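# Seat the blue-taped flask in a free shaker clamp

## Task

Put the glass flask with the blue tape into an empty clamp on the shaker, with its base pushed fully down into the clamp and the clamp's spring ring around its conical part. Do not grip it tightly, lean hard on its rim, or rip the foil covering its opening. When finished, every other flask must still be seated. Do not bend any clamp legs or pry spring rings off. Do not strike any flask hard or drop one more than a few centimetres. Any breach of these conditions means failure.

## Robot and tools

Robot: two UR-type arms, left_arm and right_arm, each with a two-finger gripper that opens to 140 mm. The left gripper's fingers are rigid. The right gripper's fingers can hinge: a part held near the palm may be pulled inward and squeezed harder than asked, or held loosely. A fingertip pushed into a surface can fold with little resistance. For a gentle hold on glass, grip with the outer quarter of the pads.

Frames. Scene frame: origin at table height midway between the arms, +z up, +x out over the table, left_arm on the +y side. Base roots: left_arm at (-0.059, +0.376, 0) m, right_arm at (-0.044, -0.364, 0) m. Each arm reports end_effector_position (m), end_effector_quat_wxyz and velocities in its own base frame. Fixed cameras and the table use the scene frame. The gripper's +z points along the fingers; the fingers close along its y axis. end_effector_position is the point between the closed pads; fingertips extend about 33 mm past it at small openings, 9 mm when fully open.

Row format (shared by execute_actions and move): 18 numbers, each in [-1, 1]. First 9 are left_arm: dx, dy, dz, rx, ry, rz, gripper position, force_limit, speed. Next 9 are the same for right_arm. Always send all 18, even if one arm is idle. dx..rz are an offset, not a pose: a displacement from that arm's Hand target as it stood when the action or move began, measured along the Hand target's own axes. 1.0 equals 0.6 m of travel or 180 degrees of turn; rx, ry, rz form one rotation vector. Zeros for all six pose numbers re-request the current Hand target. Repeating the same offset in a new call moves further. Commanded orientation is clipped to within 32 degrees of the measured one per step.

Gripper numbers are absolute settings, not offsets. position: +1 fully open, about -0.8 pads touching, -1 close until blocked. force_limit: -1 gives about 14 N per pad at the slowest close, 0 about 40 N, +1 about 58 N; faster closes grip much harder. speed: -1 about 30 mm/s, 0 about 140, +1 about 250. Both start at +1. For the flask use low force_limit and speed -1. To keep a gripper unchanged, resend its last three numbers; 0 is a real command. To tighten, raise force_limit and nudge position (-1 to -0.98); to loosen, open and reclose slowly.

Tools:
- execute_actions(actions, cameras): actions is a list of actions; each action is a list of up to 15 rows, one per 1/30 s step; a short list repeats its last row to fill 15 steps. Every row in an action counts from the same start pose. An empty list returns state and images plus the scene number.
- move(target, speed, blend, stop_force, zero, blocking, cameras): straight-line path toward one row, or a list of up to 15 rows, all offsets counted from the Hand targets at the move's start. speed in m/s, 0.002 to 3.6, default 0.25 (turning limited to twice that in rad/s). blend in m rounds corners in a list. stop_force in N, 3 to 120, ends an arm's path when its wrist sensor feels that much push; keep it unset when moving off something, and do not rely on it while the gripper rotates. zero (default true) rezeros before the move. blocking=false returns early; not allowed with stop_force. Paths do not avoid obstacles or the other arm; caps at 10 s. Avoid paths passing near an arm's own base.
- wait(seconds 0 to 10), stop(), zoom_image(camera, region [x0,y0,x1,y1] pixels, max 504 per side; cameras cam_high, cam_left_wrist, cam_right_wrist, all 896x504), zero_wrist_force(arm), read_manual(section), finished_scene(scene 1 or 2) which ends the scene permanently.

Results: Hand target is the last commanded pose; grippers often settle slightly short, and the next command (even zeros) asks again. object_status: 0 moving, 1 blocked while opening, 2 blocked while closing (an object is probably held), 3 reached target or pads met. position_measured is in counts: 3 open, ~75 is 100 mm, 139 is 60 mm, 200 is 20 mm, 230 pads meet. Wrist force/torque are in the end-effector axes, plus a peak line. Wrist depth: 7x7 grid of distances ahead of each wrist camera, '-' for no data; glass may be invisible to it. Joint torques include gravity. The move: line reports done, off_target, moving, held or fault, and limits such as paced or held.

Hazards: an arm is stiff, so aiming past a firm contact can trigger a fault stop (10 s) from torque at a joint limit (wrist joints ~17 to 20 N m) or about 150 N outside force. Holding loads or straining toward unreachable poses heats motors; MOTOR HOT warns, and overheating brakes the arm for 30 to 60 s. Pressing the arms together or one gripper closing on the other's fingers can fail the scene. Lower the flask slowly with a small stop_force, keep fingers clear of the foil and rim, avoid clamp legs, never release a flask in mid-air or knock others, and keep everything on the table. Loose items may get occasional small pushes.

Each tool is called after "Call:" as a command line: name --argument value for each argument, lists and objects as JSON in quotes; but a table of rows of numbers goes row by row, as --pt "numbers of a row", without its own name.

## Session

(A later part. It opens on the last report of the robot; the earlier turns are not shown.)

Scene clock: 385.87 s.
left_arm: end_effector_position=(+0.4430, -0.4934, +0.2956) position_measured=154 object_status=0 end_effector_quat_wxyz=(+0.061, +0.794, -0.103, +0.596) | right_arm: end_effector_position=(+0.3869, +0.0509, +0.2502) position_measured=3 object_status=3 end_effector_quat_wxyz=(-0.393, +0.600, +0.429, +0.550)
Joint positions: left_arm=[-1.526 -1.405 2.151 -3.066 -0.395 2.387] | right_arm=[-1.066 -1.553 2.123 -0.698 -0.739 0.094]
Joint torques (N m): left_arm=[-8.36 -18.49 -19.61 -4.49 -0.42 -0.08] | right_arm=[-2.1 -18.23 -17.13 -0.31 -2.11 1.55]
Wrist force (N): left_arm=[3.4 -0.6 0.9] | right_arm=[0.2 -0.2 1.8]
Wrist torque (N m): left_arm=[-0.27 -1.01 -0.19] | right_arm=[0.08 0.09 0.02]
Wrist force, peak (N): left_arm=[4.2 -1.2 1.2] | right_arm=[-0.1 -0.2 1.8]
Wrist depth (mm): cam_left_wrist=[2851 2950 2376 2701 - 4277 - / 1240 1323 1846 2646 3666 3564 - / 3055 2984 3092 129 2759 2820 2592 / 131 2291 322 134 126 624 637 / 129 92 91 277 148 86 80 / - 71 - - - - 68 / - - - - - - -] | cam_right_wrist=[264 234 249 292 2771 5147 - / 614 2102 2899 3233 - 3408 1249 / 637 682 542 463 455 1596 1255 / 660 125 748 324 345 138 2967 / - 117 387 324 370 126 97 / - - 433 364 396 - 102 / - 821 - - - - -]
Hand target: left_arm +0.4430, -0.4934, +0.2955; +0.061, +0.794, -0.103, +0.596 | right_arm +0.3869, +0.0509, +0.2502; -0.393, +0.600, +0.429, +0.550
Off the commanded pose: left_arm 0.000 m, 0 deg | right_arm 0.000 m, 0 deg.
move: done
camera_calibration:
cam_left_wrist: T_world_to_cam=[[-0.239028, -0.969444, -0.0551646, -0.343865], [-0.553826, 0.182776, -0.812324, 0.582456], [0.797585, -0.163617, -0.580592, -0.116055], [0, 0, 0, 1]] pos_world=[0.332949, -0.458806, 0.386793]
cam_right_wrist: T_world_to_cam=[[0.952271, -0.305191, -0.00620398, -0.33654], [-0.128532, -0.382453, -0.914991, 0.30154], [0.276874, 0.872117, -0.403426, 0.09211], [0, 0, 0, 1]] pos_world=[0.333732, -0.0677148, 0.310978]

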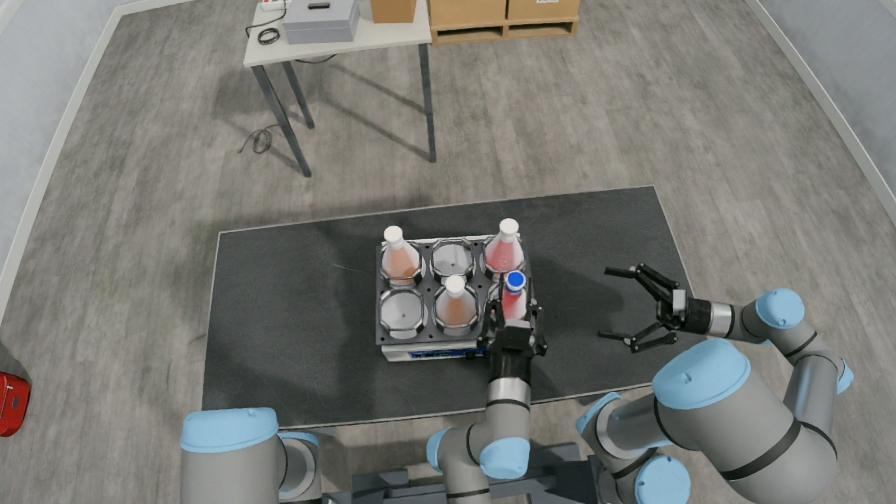

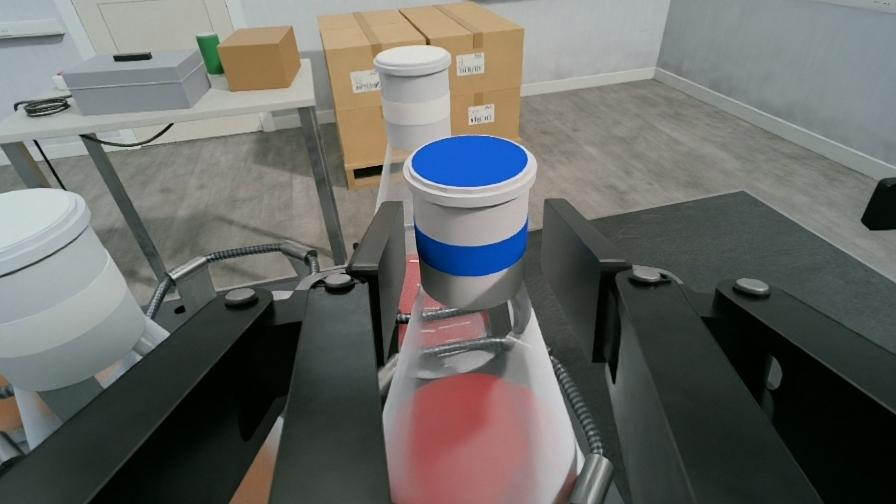

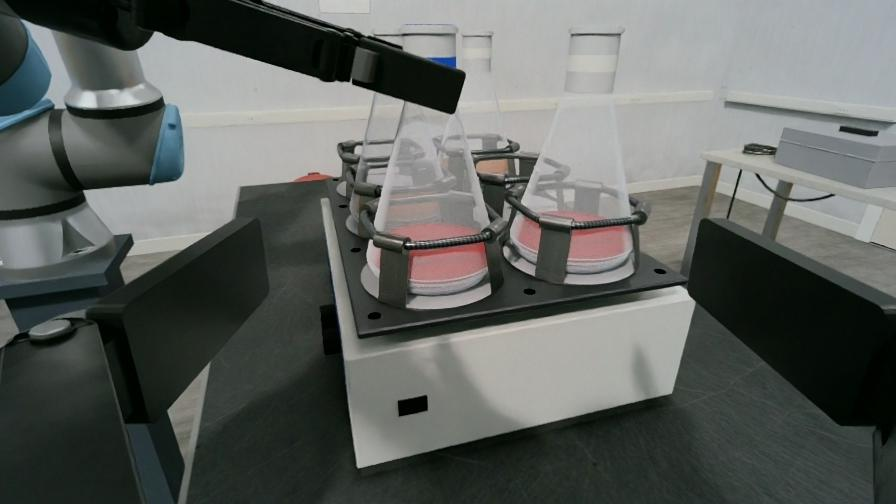

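Call:
move --target '[-0.0658,0.001,-0.224,0,0,0,-0.2,-0.1,-1,0,0,0,0,0,0,1,-1,0]' --speed 0.06 --cameras '["all"]'

Call:
zoom_image --camera "cam_right_wrist" --region '[330, 0, 670, 320]'

Call:
zoom_image --camera "cam_high" --region '[370, 200, 550, 370]'

Call:
zoom_image --camera "cam_left_wrist" --region '[250, 100, 700, 504]'

Scene clock: 399.47 s.
left_arm: end_effector_position=(+0.3067, -0.4608, +0.2955) position_measured=154 object_status=3 end_effector_quat_wxyz=(+0.061, +0.794, -0.103, +0.596) | right_arm: end_effector_position=(+0.3869, +0.0509, +0.2502) position_measured=3 object_status=3 end_effector_quat_wxyz=(-0.393, +0.600, +0.429, +0.550)
Joint positions: left_arm=[-1.876 -1.759 2.215 -1.782 -0.295 1.343] | right_arm=[-1.066 -1.553 2.123 -0.698 -0.739 0.094]
Joint torques (N m): left_arm=[13.47 -3.67 -17.74 -1.51 4.33 -0.76] | right_arm=[-2.5 -17.38 -16.8 -0.35 -2.2 1.74]
Wrist force (N): left_arm=[3.5 -0.2 0.3] | right_arm=[0.0 0.0 1.6]
Wrist torque (N m): left_arm=[-0.18 -1.03 -0.01] | right_arm=[0.12 0.13 0.02]
Wrist force, peak (N): left_arm=[4.1 -0.4 1.7] | right_arm=[0.1 0.0 1.9]
Wrist depth (mm): cam_left_wrist=[1475 3092 1635 345 3515 - 2516 / 327 232 2646 2916 3719 3422 339 / 3168 1846 2053 458 3422 787 2592 / 430 382 365 356 126 631 - / 351 - 91 307 126 86 488 / - 71 - 311 325 - 68 / - - - 340 - - -] | cam_right_wrist=[258 308 - 392 - 2802 - / 599 285 - 3114 - 4134 1141 / 620 2683 499 459 3552 4275 1242 / 657 125 - 349 345 138 2802 / - 117 310 337 365 134 97 / - - - 357 377 439 101 / - 368 - 366 - - -]
Hand target: left_arm +0.3068, -0.4607, +0.2955; +0.061, +0.794, -0.103, +0.596 | right_arm +0.3869, +0.0509, +0.2502; -0.393, +0.600, +0.429, +0.550
Off the commanded pose: left_arm 0.000 m, 0 deg | right_arm 0.000 m, 0 deg.
move: done
camera_calibration:
cam_left_wrist: T_world_to_cam=[[-0.23915, -0.969414, -0.055164, -0.34481], [-0.553857, 0.182856, -0.812284, 0.500955], [0.797527, -0.163704, -0.580648, -0.00207279], [0, 0, 0, 1]] pos_world=[0.19665, -0.426206, 0.386693]
cam_right_wrist: T_world_to_cam=[[0.952271, -0.305191, -0.00620398, -0.33654], [-0.128532, -0.382453, -0.914991, 0.30154], [0.276874, 0.872117, -0.403426, 0.09211], [0, 0, 0, 1]] pos_world=[0.333732, -0.0677148, 0.310978]

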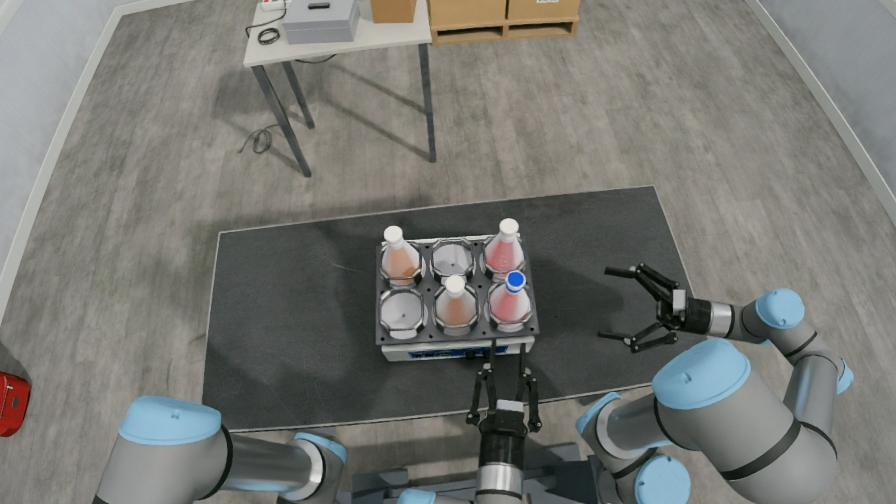

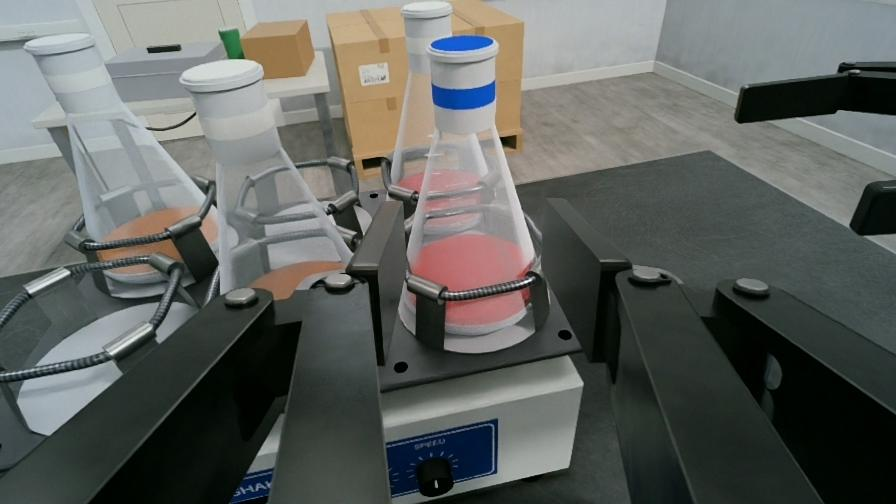

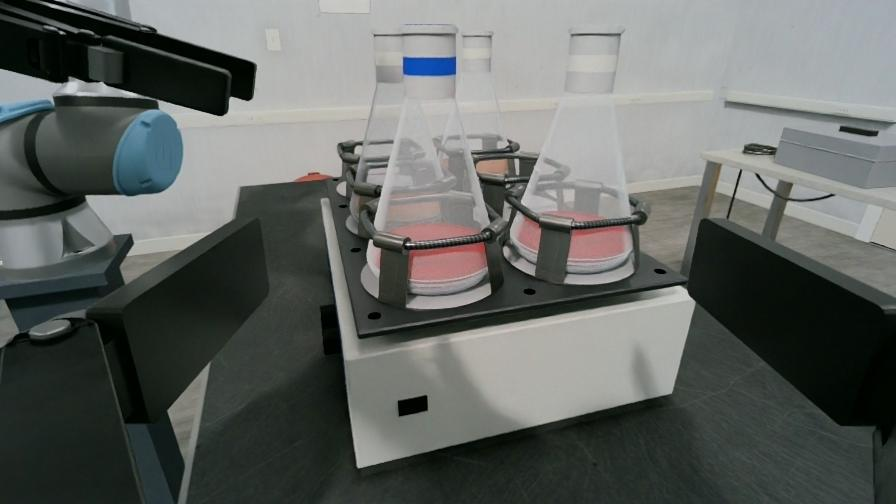

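Scaled by 1.482 from the camera's 896x504 image, which has a finer 1280x720 frame.

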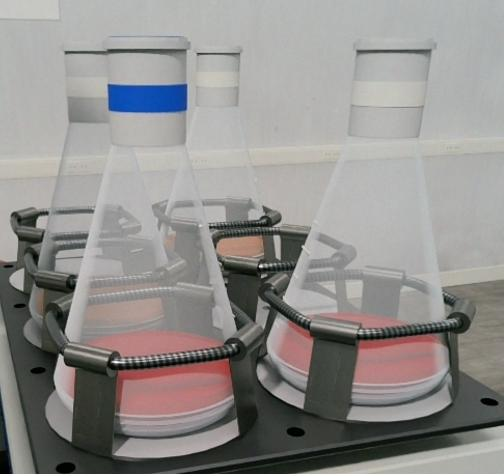

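Scaled by 2.800 from the camera's 896x504 image, which has a finer 1280x720 frame.

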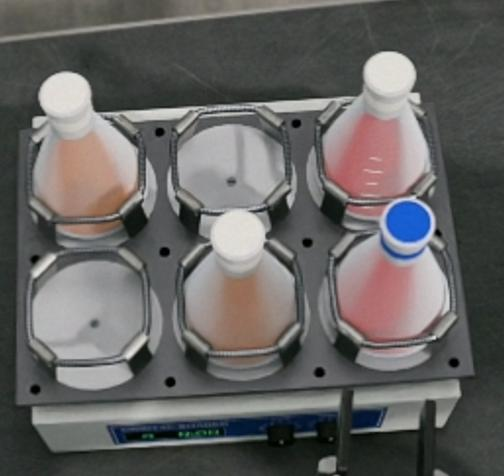

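Scaled by 1.120 from the camera's 896x504 image, which has a finer 1280x720 frame.

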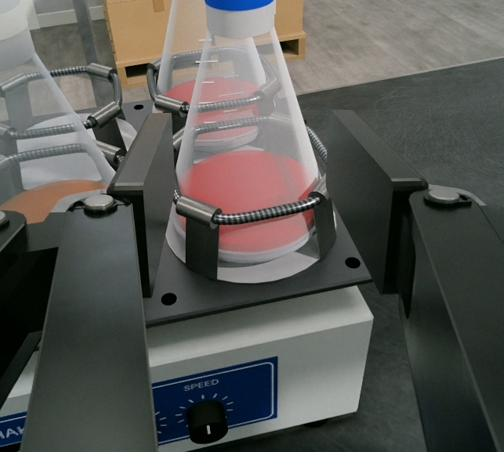

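Call:
zoom_image --camera "cam_right_wrist" --region '[350, 180, 650, 320]'

Scaled by 1.680 from the camera's 896x504 image, which has a finer 1280x720 frame.

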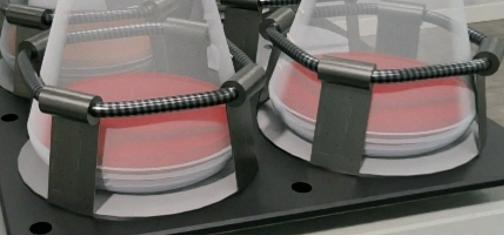

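Call:
move --target '[0.0658,-0.001,0.224,0,0,0,-0.2,-0.1,-1,0,0,0,0,0,0,1,-1,0]' --speed 0.06

Call:
move --target '[0,0,0,0,0,0,-1,-0.1,-1,0,0,0,0,0,0,1,-1,0]'

Call:
wait --seconds 1 --cameras '["cam_left_wrist"]'

Scene clock: 412.63 s.
left_arm: end_effector_position=(+0.4431, -0.4933, +0.2954) position_measured=154 object_status=3 end_effector_quat_wxyz=(+0.061, +0.794, -0.103, +0.596) | right_arm: end_effector_position=(+0.3869, +0.0509, +0.2502) position_measured=3 object_status=3 end_effector_quat_wxyz=(-0.393, +0.600, +0.429, +0.550)
Joint positions: left_arm=[-1.526 -1.404 2.151 -3.066 -0.395 2.387] | right_arm=[-1.066 -1.553 2.123 -0.698 -0.739 0.094]
Joint torques (N m): left_arm=[-11.4 -40.14 -16.53 -1.43 3.5 0.81] | right_arm=[-2.16 -17.15 -17.43 -0.37 -2.36 1.65]
Wrist force (N): left_arm=[3.8 -0.2 0.8] | right_arm=[0.2 -0.1 1.5]
Wrist torque (N m): left_arm=[-0.18 -1.10 -0.19] | right_arm=[0.09 0.10 0.02]
Wrist force, peak (N): left_arm=[3.9 -0.1 1.9] | right_arm=[0.2 -0.2 1.9]
Wrist depth (mm): cam_left_wrist=[3019 3130 2333 2730 - 3168 - / 1246 1323 2444 2701 3774 3515 2984 / 2759 3130 2984 129 2916 2916 2701 / 131 2421 320 133 126 - 607 / 129 92 91 286 148 86 490 / - 71 - 300 - - 68 / - - - 221 - - -] | cam_right_wrist=[265 234 257 296 - - 3076 / 620 658 2627 637 4068 3275 3275 / 640 712 462 464 433 3552 1255 / 658 126 - 357 354 138 3114 / - 117 516 323 361 135 97 / - - 471 347 - - 101 / - - - 358 - - -]
Hand target: left_arm +0.4430, -0.4934, +0.2955; +0.061, +0.794, -0.103, +0.596 | right_arm +0.3869, +0.0509, +0.2502; -0.393, +0.600, +0.429, +0.550
Off the commanded pose: left_arm 0.000 m, 0 deg | right_arm 0.000 m, 0 deg.
move: done

Scene clock: 413.40 s.
left_arm: end_effector_position=(+0.4430, -0.4933, +0.2955) position_measured=177 object_status=0 end_effector_quat_wxyz=(+0.061, +0.794, -0.103, +0.596) | right_arm: end_effector_position=(+0.3869, +0.0509, +0.2502) position_measured=3 object_status=3 end_effector_quat_wxyz=(-0.393, +0.600, +0.429, +0.550)
Joint positions: left_arm=[-1.526 -1.405 2.151 -3.066 -0.395 2.387] | right_arm=[-1.066 -1.553 2.123 -0.698 -0.739 0.094]
Joint torques (N m): left_arm=[-12.2 -37.65 -18.51 -0.94 2.18 1.03] | right_arm=[-2.67 -17.32 -17.46 -0.3 -2.22 1.64]
Wrist force (N): left_arm=[6.2 -0.4 0.0] | right_arm=[-0.1 -0.2 1.7]
Wrist torque (N m): left_arm=[-0.28 -1.11 -0.36] | right_arm=[0.09 0.15 0.02]
Wrist force, peak (N): left_arm=[6.2 -0.4 0.0] | right_arm=[0.0 -0.1 1.8]
Wrist depth (mm): cam_left_wrist=[2883 2984 2251 2619 - - 2541 / 1264 1372 2376 245 3614 3377 2646 / 1711 2916 2851 130 2312 2491 2592 / 131 2376 2398 130 135 615 2212 / 130 - 89 247 92 82 504 / - 71 - - - - 68 / - 67 - - - - -] | cam_right_wrist=[266 236 264 2866 3152 - 2866 / 611 2655 3363 3408 - 3363 3076 / 634 652 901 466 433 4134 1242 / 653 125 374 321 349 145 3076 / - 117 525 335 369 384 97 / - - - 353 392 - 101 / - 776 - 377 - - -]
Hand target: left_arm +0.4430, -0.4934, +0.2955; +0.061, +0.794, -0.103, +0.596 | right_arm +0.3869, +0.0509, +0.2502; -0.393, +0.600, +0.429, +0.550
Off the commanded pose: left_arm 0.000 m, 0 deg | right_arm 0.000 m, 0 deg.
move: done

Scene clock: 414.40 s.
left_arm: end_effector_position=(+0.4430, -0.4934, +0.2955) position_measured=177 object_status=2 end_effector_quat_wxyz=(+0.061, +0.794, -0.103, +0.596) | right_arm: end_effector_position=(+0.3869, +0.0509, +0.2502) position_measured=3 object_status=3 end_effector_quat_wxyz=(-0.393, +0.600, +0.429, +0.550)
Joint positions: left_arm=[-1.526 -1.405 2.151 -3.066 -0.395 2.387] | right_arm=[-1.066 -1.553 2.123 -0.698 -0.739 0.094]
Joint torques (N m): left_arm=[-11.05 -33.41 -21.81 -0.47 -0.43 0.91] | right_arm=[-2.47 -17.63 -17.01 -0.29 -2.3 1.74]
Wrist force (N): left_arm=[5.9 -0.6 -0.1] | right_arm=[0.0 -0.2 1.6]
Wrist torque (N m): left_arm=[-0.32 -1.08 -0.37] | right_arm=[0.08 0.14 0.02]
Wrist force, peak (N): left_arm=[6.3 -0.7 -0.1] | right_arm=[0.0 -0.3 1.8]
Wrist depth (mm): cam_left_wrist=[2984 1483 1688 2701 - 4139 - / 1264 1402 1518 240 3666 3515 - / 1323 2883 2789 130 2759 2851 2759 / 129 2333 2354 130 140 617 642 / 130 - 89 247 92 82 505 / - 71 - - - - 68 / - 67 - - - - -] | cam_right_wrist=[265 237 257 534 - - 3764 / 615 2573 2899 635 2802 - 3192 / 632 3503 - 460 471 3709 1280 / 658 127 370 352 360 138 2967 / - 117 336 323 364 - 97 / - - - 357 397 - 101 / - 359 - - - 357 -]
Hand target: left_arm +0.4430, -0.4934, +0.2955; +0.061, +0.794, -0.103, +0.596 | right_arm +0.3869, +0.0509, +0.2502; -0.393, +0.600, +0.429, +0.550
Tool commands: left_gripper/position=-1.0 left_gripper/force_limit=-0.1 left_gripper/speed=-1.0 right_gripper/position=+1.0 right_gripper/force_limit=-1.0 right_gripper/speed=+0.0
Off the commanded pose: left_arm 0.000 m, 0 deg | right_arm 0.000 m, 0 deg.
wait: 1.00 s; at rest by 0.17 s
camera_calibration:
cam_left_wrist: T_world_to_cam=[[-0.239082, -0.969427, -0.0552428, -0.343815], [-0.553802, 0.18287, -0.812319, 0.582408], [0.797586, -0.163618, -0.580591, -0.116114], [0, 0, 0, 1]] pos_world=[0.332949, -0.458806, 0.386693]
Images, in order (width x height): cam_left_wrist 896x504.

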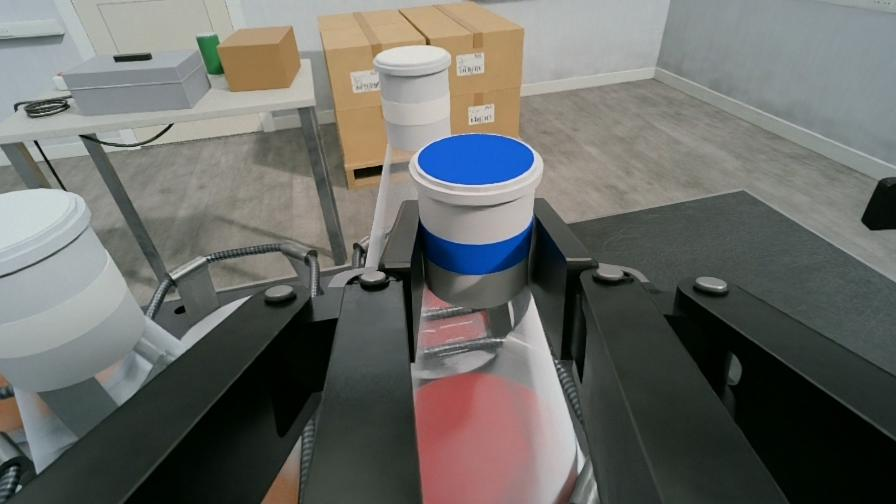

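Call:
move --pt "0.0018 0 -0.0037 0 0.0111 0 -1 -0.1 -1 0 0 0 0 0 0 1 -1 0" --pt "-0.0015 0 -0.0027 0 0.0111 0 -1 -0.1 -1 0 0 0 0 0 0 1 -1 0" --speed 0.02

Call:
move --target '[-0.0128,0,0.0038,0,0,0,-1,-0.1,-1,0,0,0,0,0,0,1,-1,0]' --speed 0.01 --stop_force 18 --cameras '["cam_right_wrist"]'

Call:
zoom_image --camera "cam_right_wrist" --region '[350, 180, 650, 320]'

Scene clock: 419.83 s.
left_arm: end_effector_position=(+0.4412, -0.4930, +0.2950) position_measured=177 object_status=2 end_effector_quat_wxyz=(+0.063, +0.783, -0.102, +0.610) | right_arm: end_effector_position=(+0.3869, +0.0509, +0.2502) position_measured=3 object_status=3 end_effector_quat_wxyz=(-0.393, +0.600, +0.429, +0.550)
Joint positions: left_arm=[-1.536 -1.374 2.165 -3.162 -0.364 2.432] | right_arm=[-1.066 -1.553 2.123 -0.698 -0.739 0.094]
Joint torques (N m): left_arm=[12.31 -33.98 -20.22 0.35 -1.18 0.72] | right_arm=[-2.76 -17.54 -16.83 -0.31 -2.16 1.65]
Wrist force (N): left_arm=[9.4 -1.1 0.5] | right_arm=[0.1 -0.1 1.3]
Wrist torque (N m): left_arm=[-0.22 -1.10 -0.27] | right_arm=[0.11 0.12 0.02]
Wrist force, peak (N): left_arm=[9.6 -1.2 0.6] | right_arm=[0.1 0.0 1.8]
Wrist depth (mm): cam_left_wrist=[3130 3208 3208 2883 3564 5968 3830 / 1277 1337 1426 247 4207 3666 2851 / 1782 3248 3130 130 2883 2759 3377 / 130 2467 2566 131 139 - 688 / 131 - 89 249 92 82 518 / - 71 - - - - 68 / - 67 - 222 - - -] | cam_right_wrist=[255 236 255 288 2683 3764 3076 / 618 689 2741 292 3233 3603 3002 / 637 2449 - 459 529 3552 1261 / 658 125 - 328 356 145 2933 / - 117 - 317 360 127 97 / - - - 344 380 - 102 / - - 362 - 371 370 -]
Hand target: left_arm +0.4413, -0.4929, +0.2951; +0.063, +0.783, -0.102, +0.610 | right_arm +0.3869, +0.0509, +0.2502; -0.393, +0.600, +0.429, +0.550
Off the commanded pose: left_arm 0.000 m, 0 deg | right_arm 0.000 m, 0 deg.
move: done

Scene clock: 421.50 s.
left_arm: end_effector_position=(+0.4415, -0.4928, +0.2892) position_measured=177 object_status=2 end_effector_quat_wxyz=(+0.063, +0.783, -0.102, +0.610) | right_arm: end_effector_position=(+0.3869, +0.0509, +0.2502) position_measured=3 object_status=3 end_effector_quat_wxyz=(-0.393, +0.600, +0.429, +0.550)
Joint positions: left_arm=[-1.536 -1.362 2.17 -3.18 -0.365 2.434] | right_arm=[-1.066 -1.553 2.123 -0.698 -0.739 0.094]
Joint torques (N m): left_arm=[9.34 -31.84 -14.75 0.58 0.82 -0.15] | right_arm=[-2.73 -17.01 -17.36 -0.36 -2.25 1.67]
Wrist force (N): left_arm=[23.4 9.5 -3.1] | right_arm=[-0.1 0.0 1.6]
Wrist torque (N m): left_arm=[-0.50 -1.19 -0.80] | right_arm=[0.12 0.16 0.02]
Wrist force, peak (N): left_arm=[28.4 11.2 -6.3] | right_arm=[0.0 -0.3 1.8]
Wrist depth (mm): cam_left_wrist=[3208 3019 3564 3333 - - - / 1330 1330 1475 241 4207 3614 - / 1645 3377 2851 129 3208 3168 2883 / 131 2491 2673 134 140 - - / 128 139 89 266 92 81 72 / - 71 - - - - 68 / - 67 - - - - -] | cam_right_wrist=[256 242 256 393 322 - - / 615 673 2933 647 - - 2573 / 638 2834 495 459 480 3655 1236 / 658 125 - 318 347 144 2933 / - 117 - 334 361 - 97 / - - 427 353 393 418 101 / - - - - - 381 -]
Hand target: left_arm +0.4415, -0.4928, +0.2893; +0.063, +0.783, -0.102, +0.610 (not the last commanded pose) | right_arm +0.3869, +0.0509, +0.2502; -0.393, +0.600, +0.429, +0.550
Off the commanded pose: left_arm 0.002 m, 0 deg | right_arm 0.000 m, 0 deg.
move: contact (left_arm)
camera_calibration:
cam_right_wrist: T_world_to_cam=[[0.952271, -0.305191, -0.00620398, -0.33654], [-0.128532, -0.382453, -0.914991, 0.30154], [0.276874, 0.872117, -0.403426, 0.09211], [0, 0, 0, 1]] pos_world=[0.333732, -0.0677148, 0.310978]
Images, in order (width x height): cam_right_wrist 896x504.

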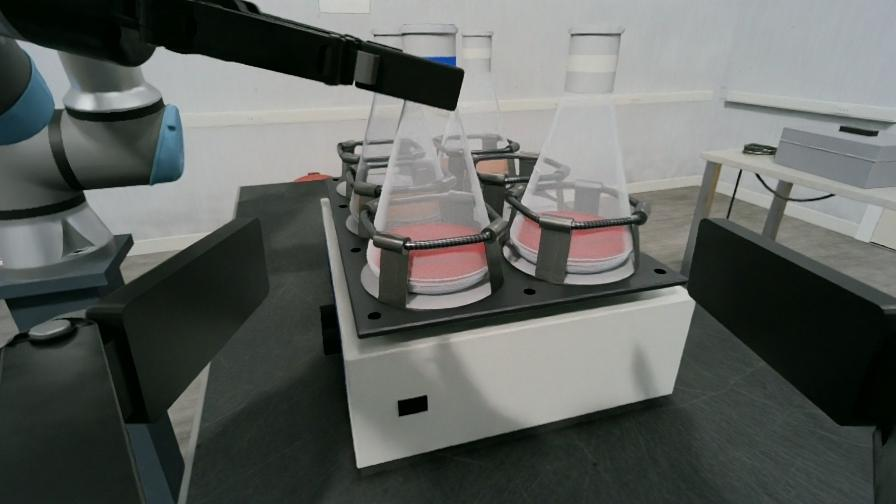

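Scaled by 1.680 from the camera's 896x504 image, which has a finer 1280x720 frame.

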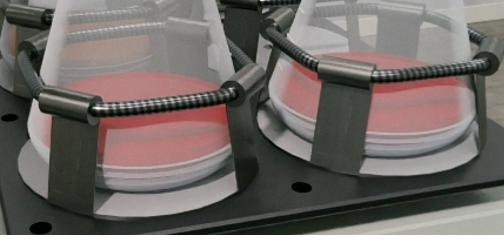

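Call:
move --target '[0.0085,0,-0.0025,0,0,0,-1,-0.1,-1,0,0,0,0,0,0,1,-1,0]' --speed 0.015

Call:
move --target '[0,0,0,0,0,0,-0.2,-0.1,-1,0,0,0,0,0,0,1,-1,0]'

Call:
wait --seconds 0.8 --cameras '["cam_left_wrist","cam_right_wrist"]'

Scene clock: 425.37 s.
left_arm: end_effector_position=(+0.4413, -0.4929, +0.2946) position_measured=177 object_status=2 end_effector_quat_wxyz=(+0.063, +0.783, -0.102, +0.610) | right_arm: end_effector_position=(+0.3869, +0.0509, +0.2502) position_measured=3 object_status=3 end_effector_quat_wxyz=(-0.393, +0.600, +0.429, +0.550)
Joint positions: left_arm=[-1.536 -1.374 2.165 -3.163 -0.364 2.433] | right_arm=[-1.066 -1.553 2.123 -0.698 -0.739 0.094]
Joint torques (N m): left_arm=[-13.27 -23.4 -19.25 -2.78 1.22 -0.78] | right_arm=[-2.67 -16.85 -17.12 -0.36 -2.19 1.72]
Wrist force (N): left_arm=[9.1 -1.1 1.4] | right_arm=[0.0 -0.1 1.5]
Wrist torque (N m): left_arm=[-0.16 -0.97 -0.33] | right_arm=[0.09 0.14 0.02]
Wrist force, peak (N): left_arm=[23.6 9.5 -3.1] | right_arm=[0.2 -0.1 1.9]
Wrist depth (mm): cam_left_wrist=[3019 3019 3130 2950 - - - / 1296 1337 1574 240 3719 3888 - / 1758 3377 3019 130 3019 3130 2646 / 129 2491 2592 131 139 - 2005 / 130 - 89 249 92 81 - / - 71 - - - - 68 / - 67 - - - - -] | cam_right_wrist=[256 237 254 541 - 2712 - / 589 637 2655 294 4348 - 1307 / 637 712 - 451 468 4348 1249 / 653 126 - 331 354 138 2933 / - 117 330 321 370 383 97 / - 469 411 347 394 - 101 / - - 379 352 - - -]
Hand target: left_arm +0.4413, -0.4929, +0.2946; +0.063, +0.783, -0.102, +0.610 | right_arm +0.3869, +0.0509, +0.2502; -0.393, +0.600, +0.429, +0.550
Off the commanded pose: left_arm 0.000 m, 0 deg | right_arm 0.000 m, 0 deg.
move: done

Scene clock: 426.10 s.
left_arm: end_effector_position=(+0.4413, -0.4929, +0.2946) position_measured=154 object_status=0 end_effector_quat_wxyz=(+0.063, +0.783, -0.102, +0.610) | right_arm: end_effector_position=(+0.3869, +0.0509, +0.2502) position_measured=3 object_status=3 end_effector_quat_wxyz=(-0.393, +0.600, +0.429, +0.550)
Joint positions: left_arm=[-1.536 -1.373 2.165 -3.163 -0.364 2.433] | right_arm=[-1.066 -1.553 2.123 -0.698 -0.739 0.094]
Joint torques (N m): left_arm=[-6.89 -14.1 -12.48 -4.2 1.03 0.3] | right_arm=[-2.62 -16.34 -17.42 -0.34 -2.1 1.6]
Wrist force (N): left_arm=[3.9 -0.1 0.9] | right_arm=[0.0 -0.2 1.5]
Wrist torque (N m): left_arm=[-0.16 -1.15 -0.13] | right_arm=[0.07 0.13 0.02]
Wrist force, peak (N): left_arm=[9.3 -1.2 1.0] | right_arm=[0.0 -0.2 1.7]
Wrist depth (mm): cam_left_wrist=[3130 3092 2851 3019 3248 - 2730 / 1283 1316 1492 250 3422 3719 2491 / 1734 3055 3055 131 2730 2916 2789 / 130 2467 330 135 125 655 - / 129 - 91 287 148 86 76 / - 71 - 289 - - 68 / - - - - - - -] | cam_right_wrist=[257 234 255 389 320 3408 - / 618 678 2402 281 - 4203 1441 / 632 - - 453 471 3941 1267 / 657 126 - 329 342 145 2899 / - 117 - 334 362 144 97 / - - 410 350 393 427 102 / - - 376 - - - -]
Hand target: left_arm +0.4413, -0.4929, +0.2946; +0.063, +0.783, -0.102, +0.610 | right_arm +0.3869, +0.0509, +0.2502; -0.393, +0.600, +0.429, +0.550
Off the commanded pose: left_arm 0.000 m, 0 deg | right_arm 0.000 m, 0 deg.
move: done

Scene clock: 426.90 s.
left_arm: end_effector_position=(+0.4413, -0.4929, +0.2946) position_measured=154 object_status=3 end_effector_quat_wxyz=(+0.063, +0.783, -0.102, +0.610) | right_arm: end_effector_position=(+0.3869, +0.0509, +0.2502) position_measured=3 object_status=3 end_effector_quat_wxyz=(-0.393, +0.600, +0.429, +0.550)
Joint positions: left_arm=[-1.536 -1.373 2.165 -3.163 -0.364 2.433] | right_arm=[-1.066 -1.553 2.123 -0.698 -0.739 0.094]
Joint torques (N m): left_arm=[-2.73 -14.56 -13.06 -4.25 0.6 1.11] | right_arm=[-2.86 -16.77 -17.41 -0.23 -2.13 1.68]
Wrist force (N): left_arm=[3.9 0.0 0.9] | right_arm=[0.0 -0.2 1.4]
Wrist torque (N m): left_arm=[-0.15 -1.14 -0.13] | right_arm=[0.08 0.13 0.02]
Wrist force, peak (N): left_arm=[4.1 0.1 0.9] | right_arm=[0.0 -0.3 1.7]
Wrist depth (mm): cam_left_wrist=[2950 3130 3888 2701 3888 - - / 1316 1316 1584 245 4073 3564 - / 1833 3422 3333 130 2883 2789 2619 / 130 2619 328 135 126 - 2037 / 130 - 91 274 149 86 502 / - 71 - 251 - - 68 / - - - 225 - - -] | cam_right_wrist=[257 236 261 539 3152 3408 - / 615 2600 3002 283 3503 4275 3076 / 638 657 - 487 469 3880 1249 / 664 125 393 327 357 138 2834 / - 117 311 319 358 135 97 / - - - 357 389 - 101 / - - - - - - -]
Hand target: left_arm +0.4413, -0.4929, +0.2946; +0.063, +0.783, -0.102, +0.610 | right_arm +0.3869, +0.0509, +0.2502; -0.393, +0.600, +0.429, +0.550
Tool commands: left_gripper/position=-0.2 left_gripper/force_limit=-0.1 left_gripper/speed=-1.0 right_gripper/position=+1.0 right_gripper/force_limit=-1.0 right_gripper/speed=+0.0
Off the commanded pose: left_arm 0.000 m, 0 deg | right_arm 0.000 m, 0 deg.
wait: 0.80 s; at rest by 0.17 s
camera_calibration:
cam_left_wrist: T_world_to_cam=[[-0.238163, -0.969655, -0.0551999, -0.344447], [-0.525799, 0.176514, -0.832093, 0.570941], [0.816587, -0.16915, -0.551882, -0.134759], [0, 0, 0, 1]] pos_world=[0.328207, -0.457568, 0.381691]
cam_right_wrist: T_world_to_cam=[[0.952271, -0.305191, -0.00620398, -0.33654], [-0.128532, -0.382453, -0.914991, 0.30154], [0.276874, 0.872117, -0.403426, 0.09211], [0, 0, 0, 1]] pos_world=[0.333732, -0.0677148, 0.310978]
Images, in order (width x height): cam_left_wrist 896x504, cam_right_wrist 896x504.

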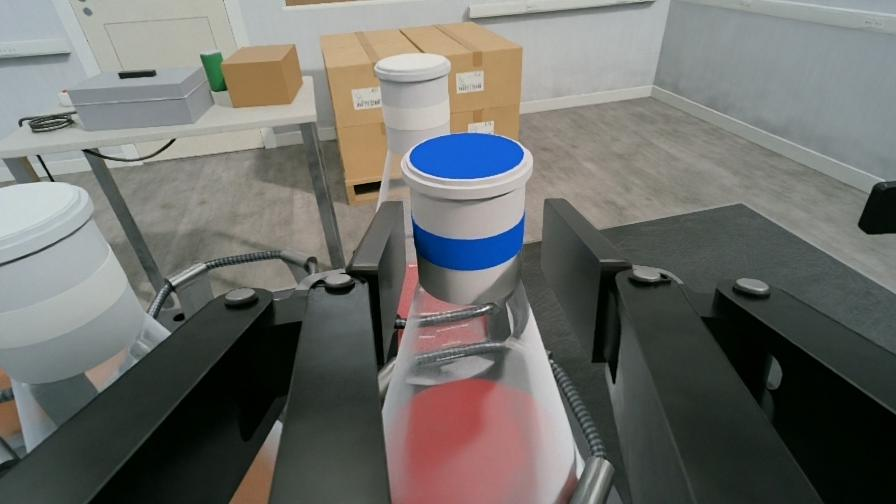

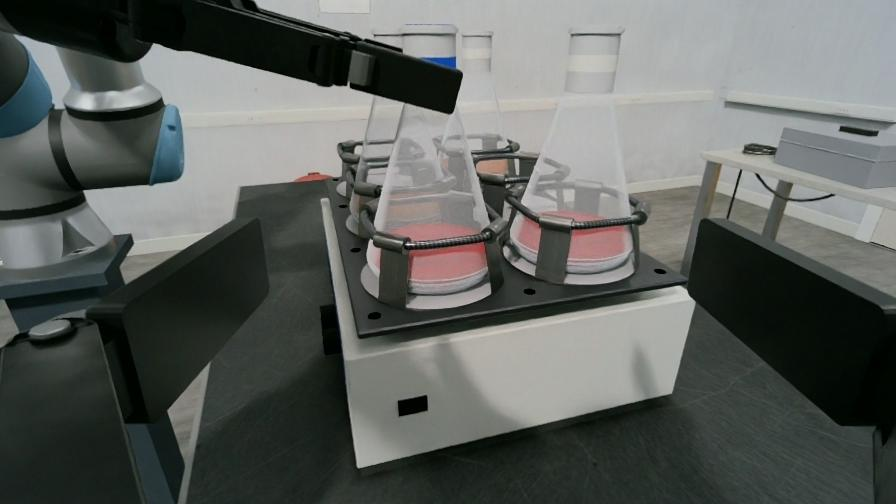

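Call:
move --pt "0 -0.003 0 0 0 0 -0.2 -0.1 -1 0 0 0 0 0 0 1 -1 0" --pt "-0.058 -0.003 -0.226 0 0 0 -0.2 -0.1 -1 0 0 0 0 0 0 1 -1 0" --speed 0.06 --cameras '["all"]'

Call:
zoom_image --camera "cam_right_wrist" --region '[330, 0, 670, 320]'

Call:
zoom_image --camera "cam_left_wrist" --region '[370, 200, 590, 380]'

Scene clock: 436.33 s.
left_arm: end_effector_position=(+0.3057, -0.4580, +0.2946) position_measured=154 object_status=3 end_effector_quat_wxyz=(+0.063, +0.783, -0.102, +0.610) | right_arm: end_effector_position=(+0.3869, +0.0509, +0.2502) position_measured=3 object_status=3 end_effector_quat_wxyz=(-0.393, +0.600, +0.429, +0.550)
Joint positions: left_arm=[-1.889 -1.759 2.227 -1.717 -0.265 1.266] | right_arm=[-1.066 -1.553 2.123 -0.698 -0.739 0.094]
Joint torques (N m): left_arm=[13.73 -11.02 -16.72 -2.22 4.37 -0.64] | right_arm=[-2.73 -16.38 -16.92 -0.35 -2.16 1.64]
Wrist force (N): left_arm=[3.5 0.1 0.5] | right_arm=[0.1 -0.2 1.7]
Wrist torque (N m): left_arm=[-0.13 -1.02 -0.01] | right_arm=[0.07 0.11 0.02]
Wrist force, peak (N): left_arm=[4.1 -0.4 1.6] | right_arm=[0.1 0.0 1.8]
Wrist depth (mm): cam_left_wrist=[3564 3290 3564 352 4139 - 2851 / 1395 238 1770 268 4010 3666 342 / 3333 1887 3019 465 3888 3208 2820 / 2421 392 352 363 126 611 604 / 337 - 91 304 127 86 80 / - 71 - 309 315 - 68 / - - - 324 - - -] | cam_right_wrist=[261 320 2627 562 - 3880 4275 / 600 326 4850 3192 3192 3408 3503 / 617 - 623 470 475 3603 1255 / 662 126 376 325 349 145 3002 / - 117 328 332 370 - 97 / - - - 353 - - 101 / - 374 373 - 369 - -]
Hand target: left_arm +0.3057, -0.4580, +0.2946; +0.063, +0.783, -0.102, +0.610 | right_arm +0.3869, +0.0509, +0.2502; -0.393, +0.600, +0.429, +0.550
Off the commanded pose: left_arm 0.000 m, 0 deg | right_arm 0.000 m, 0 deg.
move: done
camera_calibration:
cam_left_wrist: T_world_to_cam=[[-0.238163, -0.969655, -0.0551999, -0.342901], [-0.525799, 0.176514, -0.832093, 0.493482], [0.816587, -0.16915, -0.551882, -0.0181264], [0, 0, 0, 1]] pos_world=[0.192607, -0.422668, 0.381691]
cam_right_wrist: T_world_to_cam=[[0.952271, -0.305191, -0.00620398, -0.33654], [-0.128532, -0.382453, -0.914991, 0.30154], [0.276874, 0.872117, -0.403426, 0.09211], [0, 0, 0, 1]] pos_world=[0.333732, -0.0677148, 0.310978]

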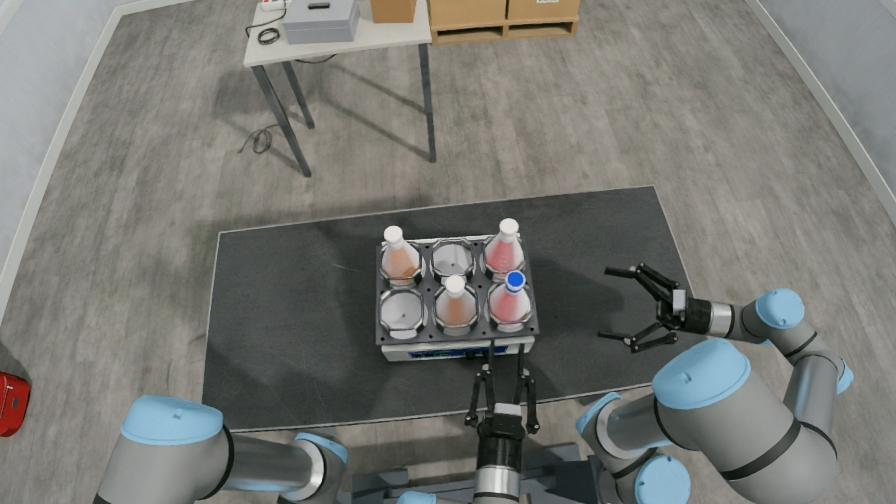

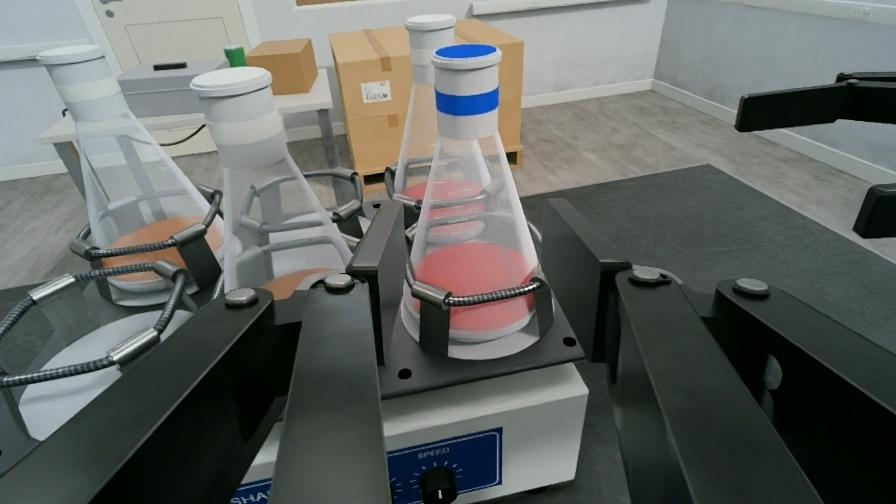

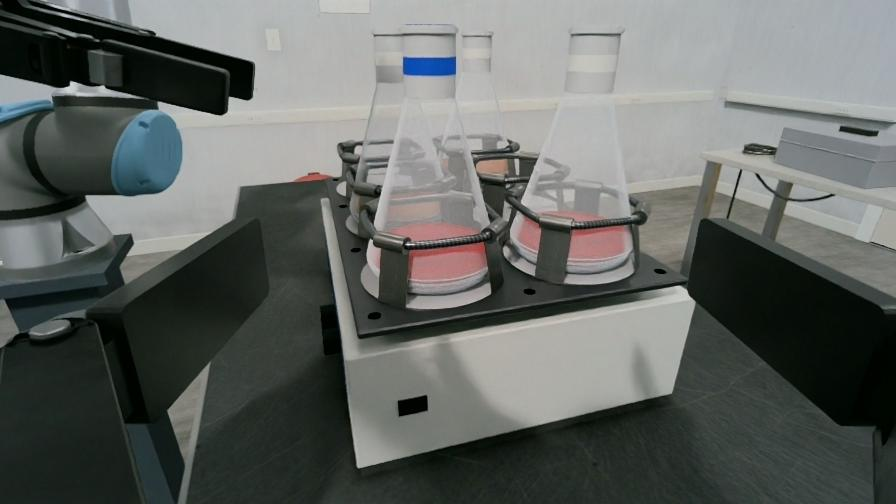

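Scaled by 1.482 from the camera's 896x504 image, which has a finer 1280x720 frame.

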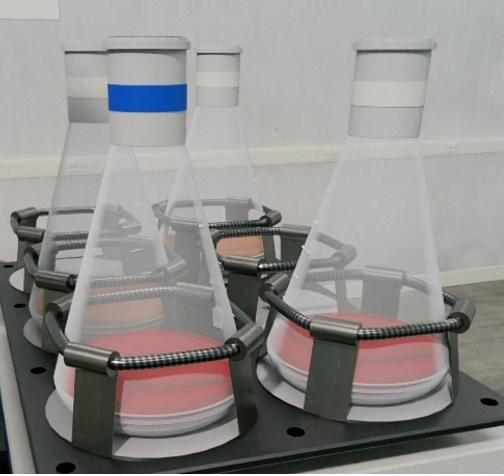

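Scaled by 2.291 from the camera's 896x504 image, which has a finer 1280x720 frame.

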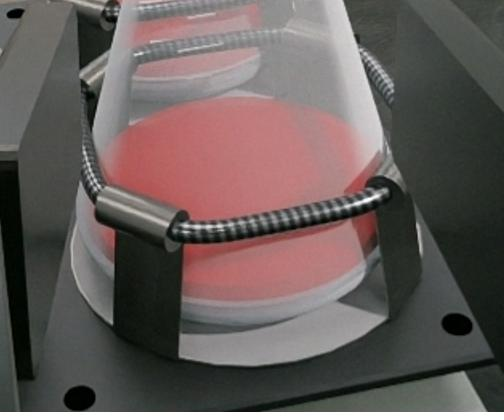

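Call:
finished_scene --scene 2

The scene is finished: the task was done.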